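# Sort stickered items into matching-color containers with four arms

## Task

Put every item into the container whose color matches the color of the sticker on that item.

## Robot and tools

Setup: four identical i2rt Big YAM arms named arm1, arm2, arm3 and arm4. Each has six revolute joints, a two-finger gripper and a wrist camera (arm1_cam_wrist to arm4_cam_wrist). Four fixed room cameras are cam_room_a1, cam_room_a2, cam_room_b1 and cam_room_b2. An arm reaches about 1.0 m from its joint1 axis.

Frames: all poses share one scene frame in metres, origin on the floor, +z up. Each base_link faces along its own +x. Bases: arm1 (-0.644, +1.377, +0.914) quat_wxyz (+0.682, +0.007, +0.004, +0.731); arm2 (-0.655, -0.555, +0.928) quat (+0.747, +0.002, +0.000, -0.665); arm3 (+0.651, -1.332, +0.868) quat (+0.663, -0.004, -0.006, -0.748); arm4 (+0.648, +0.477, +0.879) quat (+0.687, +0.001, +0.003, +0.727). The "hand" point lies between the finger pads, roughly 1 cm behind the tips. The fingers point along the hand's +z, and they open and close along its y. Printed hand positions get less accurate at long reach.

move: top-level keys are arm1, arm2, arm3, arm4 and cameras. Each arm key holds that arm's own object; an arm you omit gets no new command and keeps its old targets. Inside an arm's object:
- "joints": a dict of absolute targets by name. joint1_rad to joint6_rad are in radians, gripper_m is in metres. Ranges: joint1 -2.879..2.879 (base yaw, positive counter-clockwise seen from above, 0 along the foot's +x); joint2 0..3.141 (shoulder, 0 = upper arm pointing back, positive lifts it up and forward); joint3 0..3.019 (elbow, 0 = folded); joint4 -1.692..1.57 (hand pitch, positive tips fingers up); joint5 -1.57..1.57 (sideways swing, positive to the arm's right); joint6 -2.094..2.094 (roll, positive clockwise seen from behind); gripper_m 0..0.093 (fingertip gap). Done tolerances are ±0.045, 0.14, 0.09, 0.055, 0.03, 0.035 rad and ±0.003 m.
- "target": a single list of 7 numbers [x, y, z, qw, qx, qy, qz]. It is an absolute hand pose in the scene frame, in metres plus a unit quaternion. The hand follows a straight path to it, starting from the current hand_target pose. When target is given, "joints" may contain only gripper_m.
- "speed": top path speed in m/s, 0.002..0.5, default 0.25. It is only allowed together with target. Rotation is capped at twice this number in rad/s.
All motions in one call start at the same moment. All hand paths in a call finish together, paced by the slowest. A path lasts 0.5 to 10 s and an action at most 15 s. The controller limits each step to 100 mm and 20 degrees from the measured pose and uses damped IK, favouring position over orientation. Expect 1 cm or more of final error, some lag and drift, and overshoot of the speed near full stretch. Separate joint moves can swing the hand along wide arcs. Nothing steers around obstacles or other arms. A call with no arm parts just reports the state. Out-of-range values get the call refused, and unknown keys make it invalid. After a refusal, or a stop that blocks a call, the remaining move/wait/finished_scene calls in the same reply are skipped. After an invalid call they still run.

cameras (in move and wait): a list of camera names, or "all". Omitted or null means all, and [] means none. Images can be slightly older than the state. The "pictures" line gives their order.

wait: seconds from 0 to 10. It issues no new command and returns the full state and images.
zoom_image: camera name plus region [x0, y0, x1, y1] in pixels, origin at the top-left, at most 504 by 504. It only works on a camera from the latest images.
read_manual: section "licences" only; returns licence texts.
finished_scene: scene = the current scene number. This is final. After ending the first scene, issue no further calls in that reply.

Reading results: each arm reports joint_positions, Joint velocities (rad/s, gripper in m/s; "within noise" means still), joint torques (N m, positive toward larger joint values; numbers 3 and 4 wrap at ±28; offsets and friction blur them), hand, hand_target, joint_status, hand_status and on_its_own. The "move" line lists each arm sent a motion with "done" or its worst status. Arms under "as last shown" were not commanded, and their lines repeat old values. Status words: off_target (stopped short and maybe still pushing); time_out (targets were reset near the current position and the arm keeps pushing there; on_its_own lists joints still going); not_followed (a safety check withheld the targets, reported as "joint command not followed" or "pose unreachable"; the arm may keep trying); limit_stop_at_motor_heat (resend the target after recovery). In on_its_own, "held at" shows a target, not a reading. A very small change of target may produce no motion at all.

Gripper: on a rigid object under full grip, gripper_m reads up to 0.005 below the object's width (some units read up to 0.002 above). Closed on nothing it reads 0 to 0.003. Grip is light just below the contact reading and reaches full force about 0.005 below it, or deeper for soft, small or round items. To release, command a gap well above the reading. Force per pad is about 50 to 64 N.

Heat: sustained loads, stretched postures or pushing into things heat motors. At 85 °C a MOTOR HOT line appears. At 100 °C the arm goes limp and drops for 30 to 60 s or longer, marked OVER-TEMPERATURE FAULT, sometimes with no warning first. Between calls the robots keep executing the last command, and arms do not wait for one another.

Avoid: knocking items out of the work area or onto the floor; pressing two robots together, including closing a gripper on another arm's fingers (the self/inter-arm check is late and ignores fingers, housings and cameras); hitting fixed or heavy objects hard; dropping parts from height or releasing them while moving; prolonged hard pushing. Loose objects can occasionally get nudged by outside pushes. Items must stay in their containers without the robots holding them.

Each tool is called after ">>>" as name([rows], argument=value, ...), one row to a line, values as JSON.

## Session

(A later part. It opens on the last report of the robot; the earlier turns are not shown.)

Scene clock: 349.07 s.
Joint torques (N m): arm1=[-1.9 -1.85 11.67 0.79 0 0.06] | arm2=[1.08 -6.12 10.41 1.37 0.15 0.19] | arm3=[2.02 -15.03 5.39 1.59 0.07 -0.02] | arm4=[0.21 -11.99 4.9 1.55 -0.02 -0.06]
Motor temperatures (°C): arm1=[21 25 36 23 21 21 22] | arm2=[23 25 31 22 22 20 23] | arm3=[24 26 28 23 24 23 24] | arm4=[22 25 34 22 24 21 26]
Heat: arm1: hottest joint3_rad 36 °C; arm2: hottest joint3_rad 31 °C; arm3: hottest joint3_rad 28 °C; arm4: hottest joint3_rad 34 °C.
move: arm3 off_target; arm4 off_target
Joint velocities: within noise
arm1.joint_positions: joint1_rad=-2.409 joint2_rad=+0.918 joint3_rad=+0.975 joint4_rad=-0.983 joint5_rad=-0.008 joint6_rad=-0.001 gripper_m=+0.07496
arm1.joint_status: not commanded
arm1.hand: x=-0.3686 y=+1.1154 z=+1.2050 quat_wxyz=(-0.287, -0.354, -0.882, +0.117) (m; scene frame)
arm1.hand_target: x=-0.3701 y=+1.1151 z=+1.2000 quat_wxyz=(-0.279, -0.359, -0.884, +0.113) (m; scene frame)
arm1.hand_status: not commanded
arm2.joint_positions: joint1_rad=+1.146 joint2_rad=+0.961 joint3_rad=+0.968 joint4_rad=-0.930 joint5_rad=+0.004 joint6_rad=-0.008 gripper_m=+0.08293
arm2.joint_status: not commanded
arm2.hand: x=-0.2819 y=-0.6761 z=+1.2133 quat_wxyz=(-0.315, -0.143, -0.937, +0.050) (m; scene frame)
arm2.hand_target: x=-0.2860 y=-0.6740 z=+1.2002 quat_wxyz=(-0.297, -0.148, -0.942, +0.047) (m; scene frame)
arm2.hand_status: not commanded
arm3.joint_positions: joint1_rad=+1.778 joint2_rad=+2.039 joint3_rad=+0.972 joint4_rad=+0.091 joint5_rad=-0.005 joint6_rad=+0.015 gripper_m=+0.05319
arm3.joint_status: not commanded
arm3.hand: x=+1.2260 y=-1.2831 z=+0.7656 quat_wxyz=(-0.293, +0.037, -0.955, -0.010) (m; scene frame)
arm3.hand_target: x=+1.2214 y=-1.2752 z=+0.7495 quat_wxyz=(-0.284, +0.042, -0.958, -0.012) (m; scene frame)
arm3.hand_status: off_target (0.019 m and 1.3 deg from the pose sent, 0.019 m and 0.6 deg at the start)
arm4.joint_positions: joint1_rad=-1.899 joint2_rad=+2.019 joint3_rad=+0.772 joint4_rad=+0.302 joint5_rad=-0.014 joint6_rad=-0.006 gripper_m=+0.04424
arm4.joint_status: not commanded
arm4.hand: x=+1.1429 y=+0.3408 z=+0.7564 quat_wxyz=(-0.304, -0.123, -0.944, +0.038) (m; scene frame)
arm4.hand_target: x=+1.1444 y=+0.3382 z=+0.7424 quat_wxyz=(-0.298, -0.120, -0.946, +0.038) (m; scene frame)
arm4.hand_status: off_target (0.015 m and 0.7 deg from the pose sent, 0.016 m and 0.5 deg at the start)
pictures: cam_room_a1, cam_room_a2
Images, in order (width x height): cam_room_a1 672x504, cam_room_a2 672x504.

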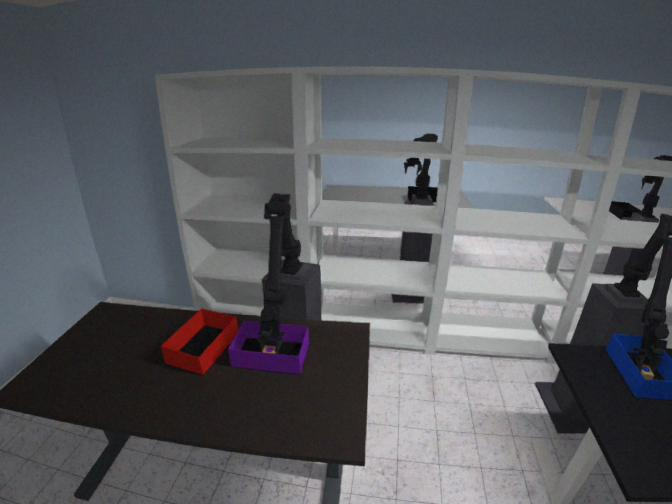

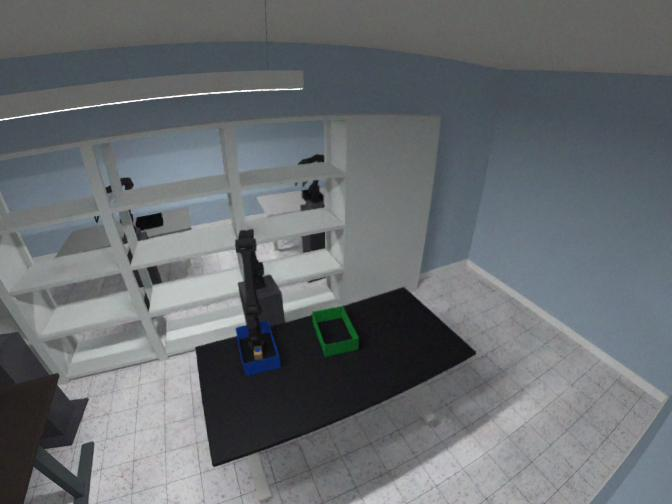

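Both items are in contact with the container floors. Releasing and retreating.

>>> move(arm3={"joints":{"gripper_m":0.075}}, arm4={"joints":{"gripper_m":0.066}}, cameras=["arm3_cam_wrist","arm4_cam_wrist"])

>>> move(arm3={"target":[1.16,-1.28,0.93,0.2837,-0.0418,0.958,0.0124],"speed":0.25}, arm4={"target":[1.08,0.355,0.92,0.2983,0.1204,0.9461,-0.0379],"speed":0.25}, cameras=["arm3_cam_wrist","arm4_cam_wrist","cam_room_a1","cam_room_a2"])

Scene clock: 354.00 s.
Joint torques (N m): arm1=[-1.49 -1.44 11.55 0.98 -0.02 0.09] | arm2=[1.03 -6.07 10.41 1.37 0.14 0.2] | arm3=[2.2 -16.97 5.33 1.47 0.07 0] | arm4=[0.15 -14.27 4.51 1.29 -0.04 -0.07]
Motor temperatures (°C): arm1=[21 25 36 23 21 21 22] | arm2=[23 25 31 22 22 20 23] | arm3=[24 26 28 23 24 23 24] | arm4=[22 25 33 22 24 21 26]
Heat: arm1: hottest joint3_rad 36 °C; arm2: hottest joint3_rad 31 °C; arm3: hottest joint3_rad 28 °C; arm4: hottest joint3_rad 33 °C.
move: arm3 done; arm4 done
Joint velocities: within noise
arm1, arm2: as last shown
arm3.joint_positions: joint1_rad=+1.778 joint2_rad=+2.062 joint3_rad=+0.972 joint4_rad=+0.092 joint5_rad=-0.005 joint6_rad=+0.015 gripper_m=+0.07496
arm3.joint_status: all done
arm3.hand: x=+1.2206 y=-1.2837 z=+0.7530 quat_wxyz=(-0.283, +0.037, -0.959, -0.010) (m; scene frame)
arm3.hand_target: x=+1.2215 y=-1.2753 z=+0.7496 quat_wxyz=(-0.284, +0.042, -0.958, -0.012) (m; scene frame)
arm3.hand_status: not commanded
arm4.joint_positions: joint1_rad=-1.899 joint2_rad=+2.041 joint3_rad=+0.772 joint4_rad=+0.302 joint5_rad=-0.014 joint6_rad=-0.006 gripper_m=+0.06592
arm4.joint_status: all done
arm4.hand: x=+1.1376 y=+0.3423 z=+0.7457 quat_wxyz=(-0.293, -0.124, -0.947, +0.036) (m; scene frame)
arm4.hand_target: x=+1.1444 y=+0.3382 z=+0.7424 quat_wxyz=(-0.298, -0.120, -0.946, +0.038) (m; scene frame)
arm4.hand_status: not commanded
pictures: arm3_cam_wrist, arm4_cam_wrist
Images, in order (width x height): arm3_cam_wrist 672x504, arm4_cam_wrist 672x504.

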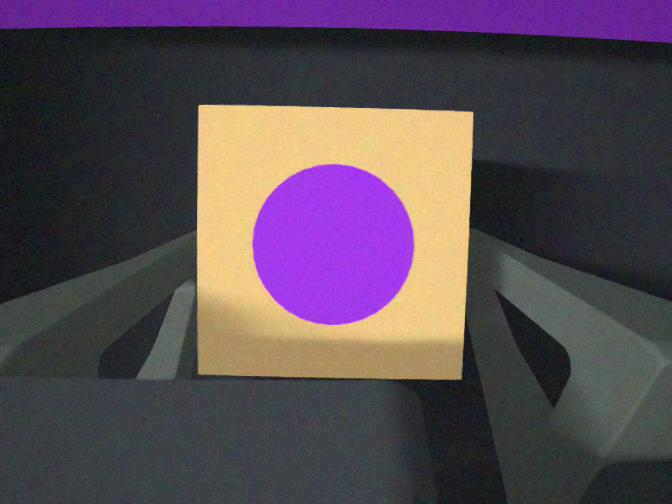

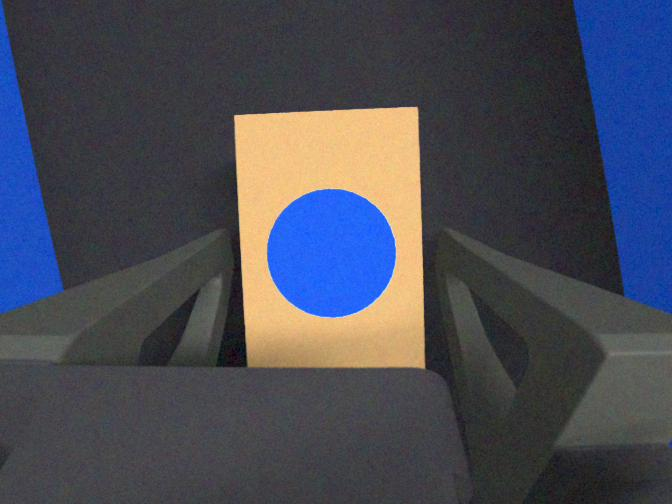

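Scene clock: 355.43 s.
Joint torques (N m): arm1=[-1.49 -1.85 11.7 0.84 -0.01 0.08] | arm2=[0.97 -6.12 10.41 1.35 0.14 0.19] | arm3=[1.85 -12.98 7.02 0.85 0.02 -0.03] | arm4=[0.44 -9.76 6.67 0.54 -0.09 -0.09]
Motor temperatures (°C): arm1=[21 25 36 23 21 21 22] | arm2=[23 25 31 22 22 20 23] | arm3=[24 26 28 23 24 23 24] | arm4=[22 25 33 22 24 21 26]
Heat: arm1: hottest joint3_rad 36 °C; arm2: hottest joint3_rad 31 °C; arm3: hottest joint3_rad 28 °C; arm4: hottest joint3_rad 33 °C.
move: arm3 done; arm4 done
Joint velocities: within noise
arm1, arm2: as last shown
arm3.joint_positions: joint1_rad=+1.778 joint2_rad=+1.537 joint3_rad=+0.869 joint4_rad=-0.308 joint5_rad=-0.005 joint6_rad=+0.015 gripper_m=+0.07496
arm3.joint_status: not commanded
arm3.hand: x=+1.1649 y=-1.2860 z=+0.9370 quat_wxyz=(-0.293, +0.037, -0.955, -0.011) (m; scene frame)
arm3.hand_target: x=+1.1599 y=-1.2802 z=+0.9300 quat_wxyz=(-0.284, +0.042, -0.958, -0.012) (m; scene frame)
arm3.hand_status: done (0.010 m and 1.3 deg from the pose sent, 0.187 m and 0.7 deg at the start)
arm4.joint_positions: joint1_rad=-1.903 joint2_rad=+1.422 joint3_rad=+0.645 joint4_rad=-0.161 joint5_rad=-0.018 joint6_rad=-0.008 gripper_m=+0.06592
arm4.joint_status: not commanded
arm4.hand: x=+1.0834 y=+0.3571 z=+0.9246 quat_wxyz=(-0.307, -0.124, -0.943, +0.037) (m; scene frame)
arm4.hand_target: x=+1.0799 y=+0.3551 z=+0.9200 quat_wxyz=(-0.298, -0.121, -0.946, +0.038) (m; scene frame)
arm4.hand_status: done (0.006 m and 1.1 deg from the pose sent, 0.184 m and 0.7 deg at the start)
pictures: arm3_cam_wrist, arm4_cam_wrist, cam_room_a1, cam_room_a2
Images, in order (width x height): arm3_cam_wrist 672x504, arm4_cam_wrist 672x504, cam_room_a1 672x504, cam_room_a2 672x504.

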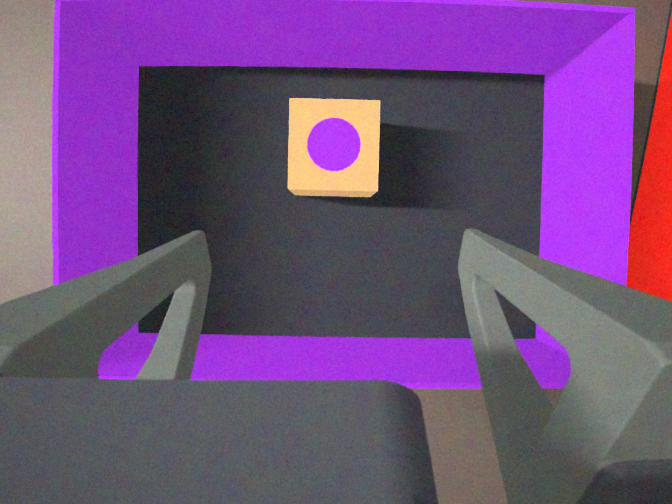

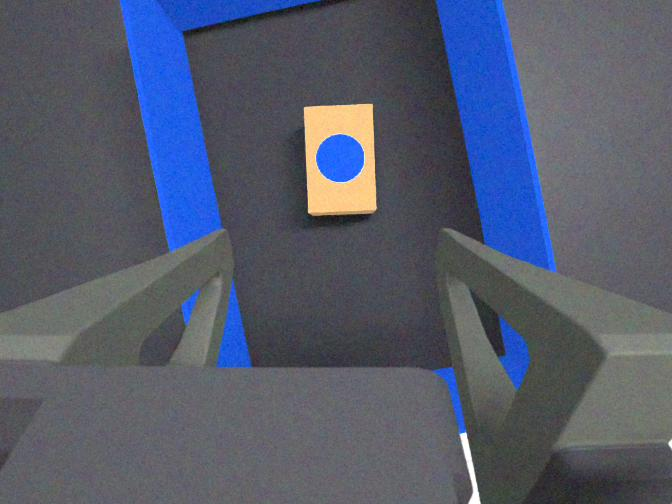

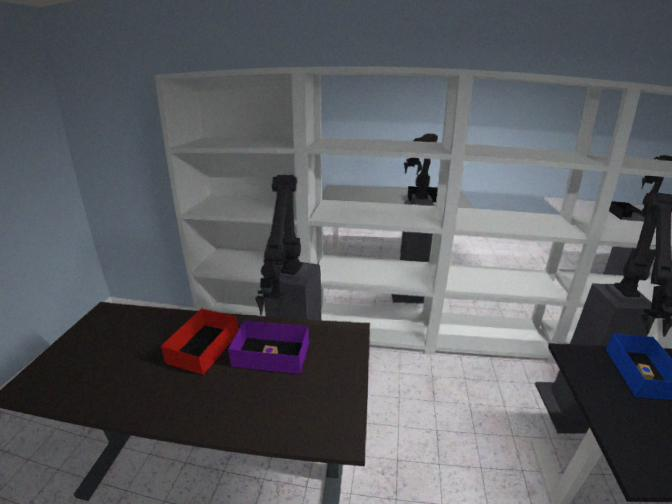

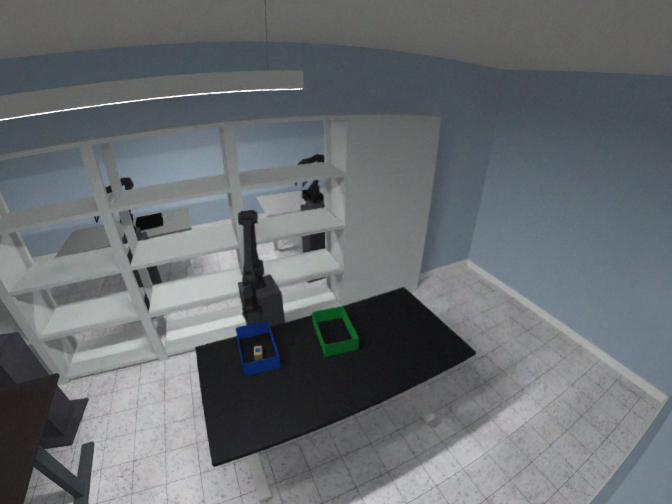

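>>> finished_scene(scene=2)

The scene is finished: the task was done.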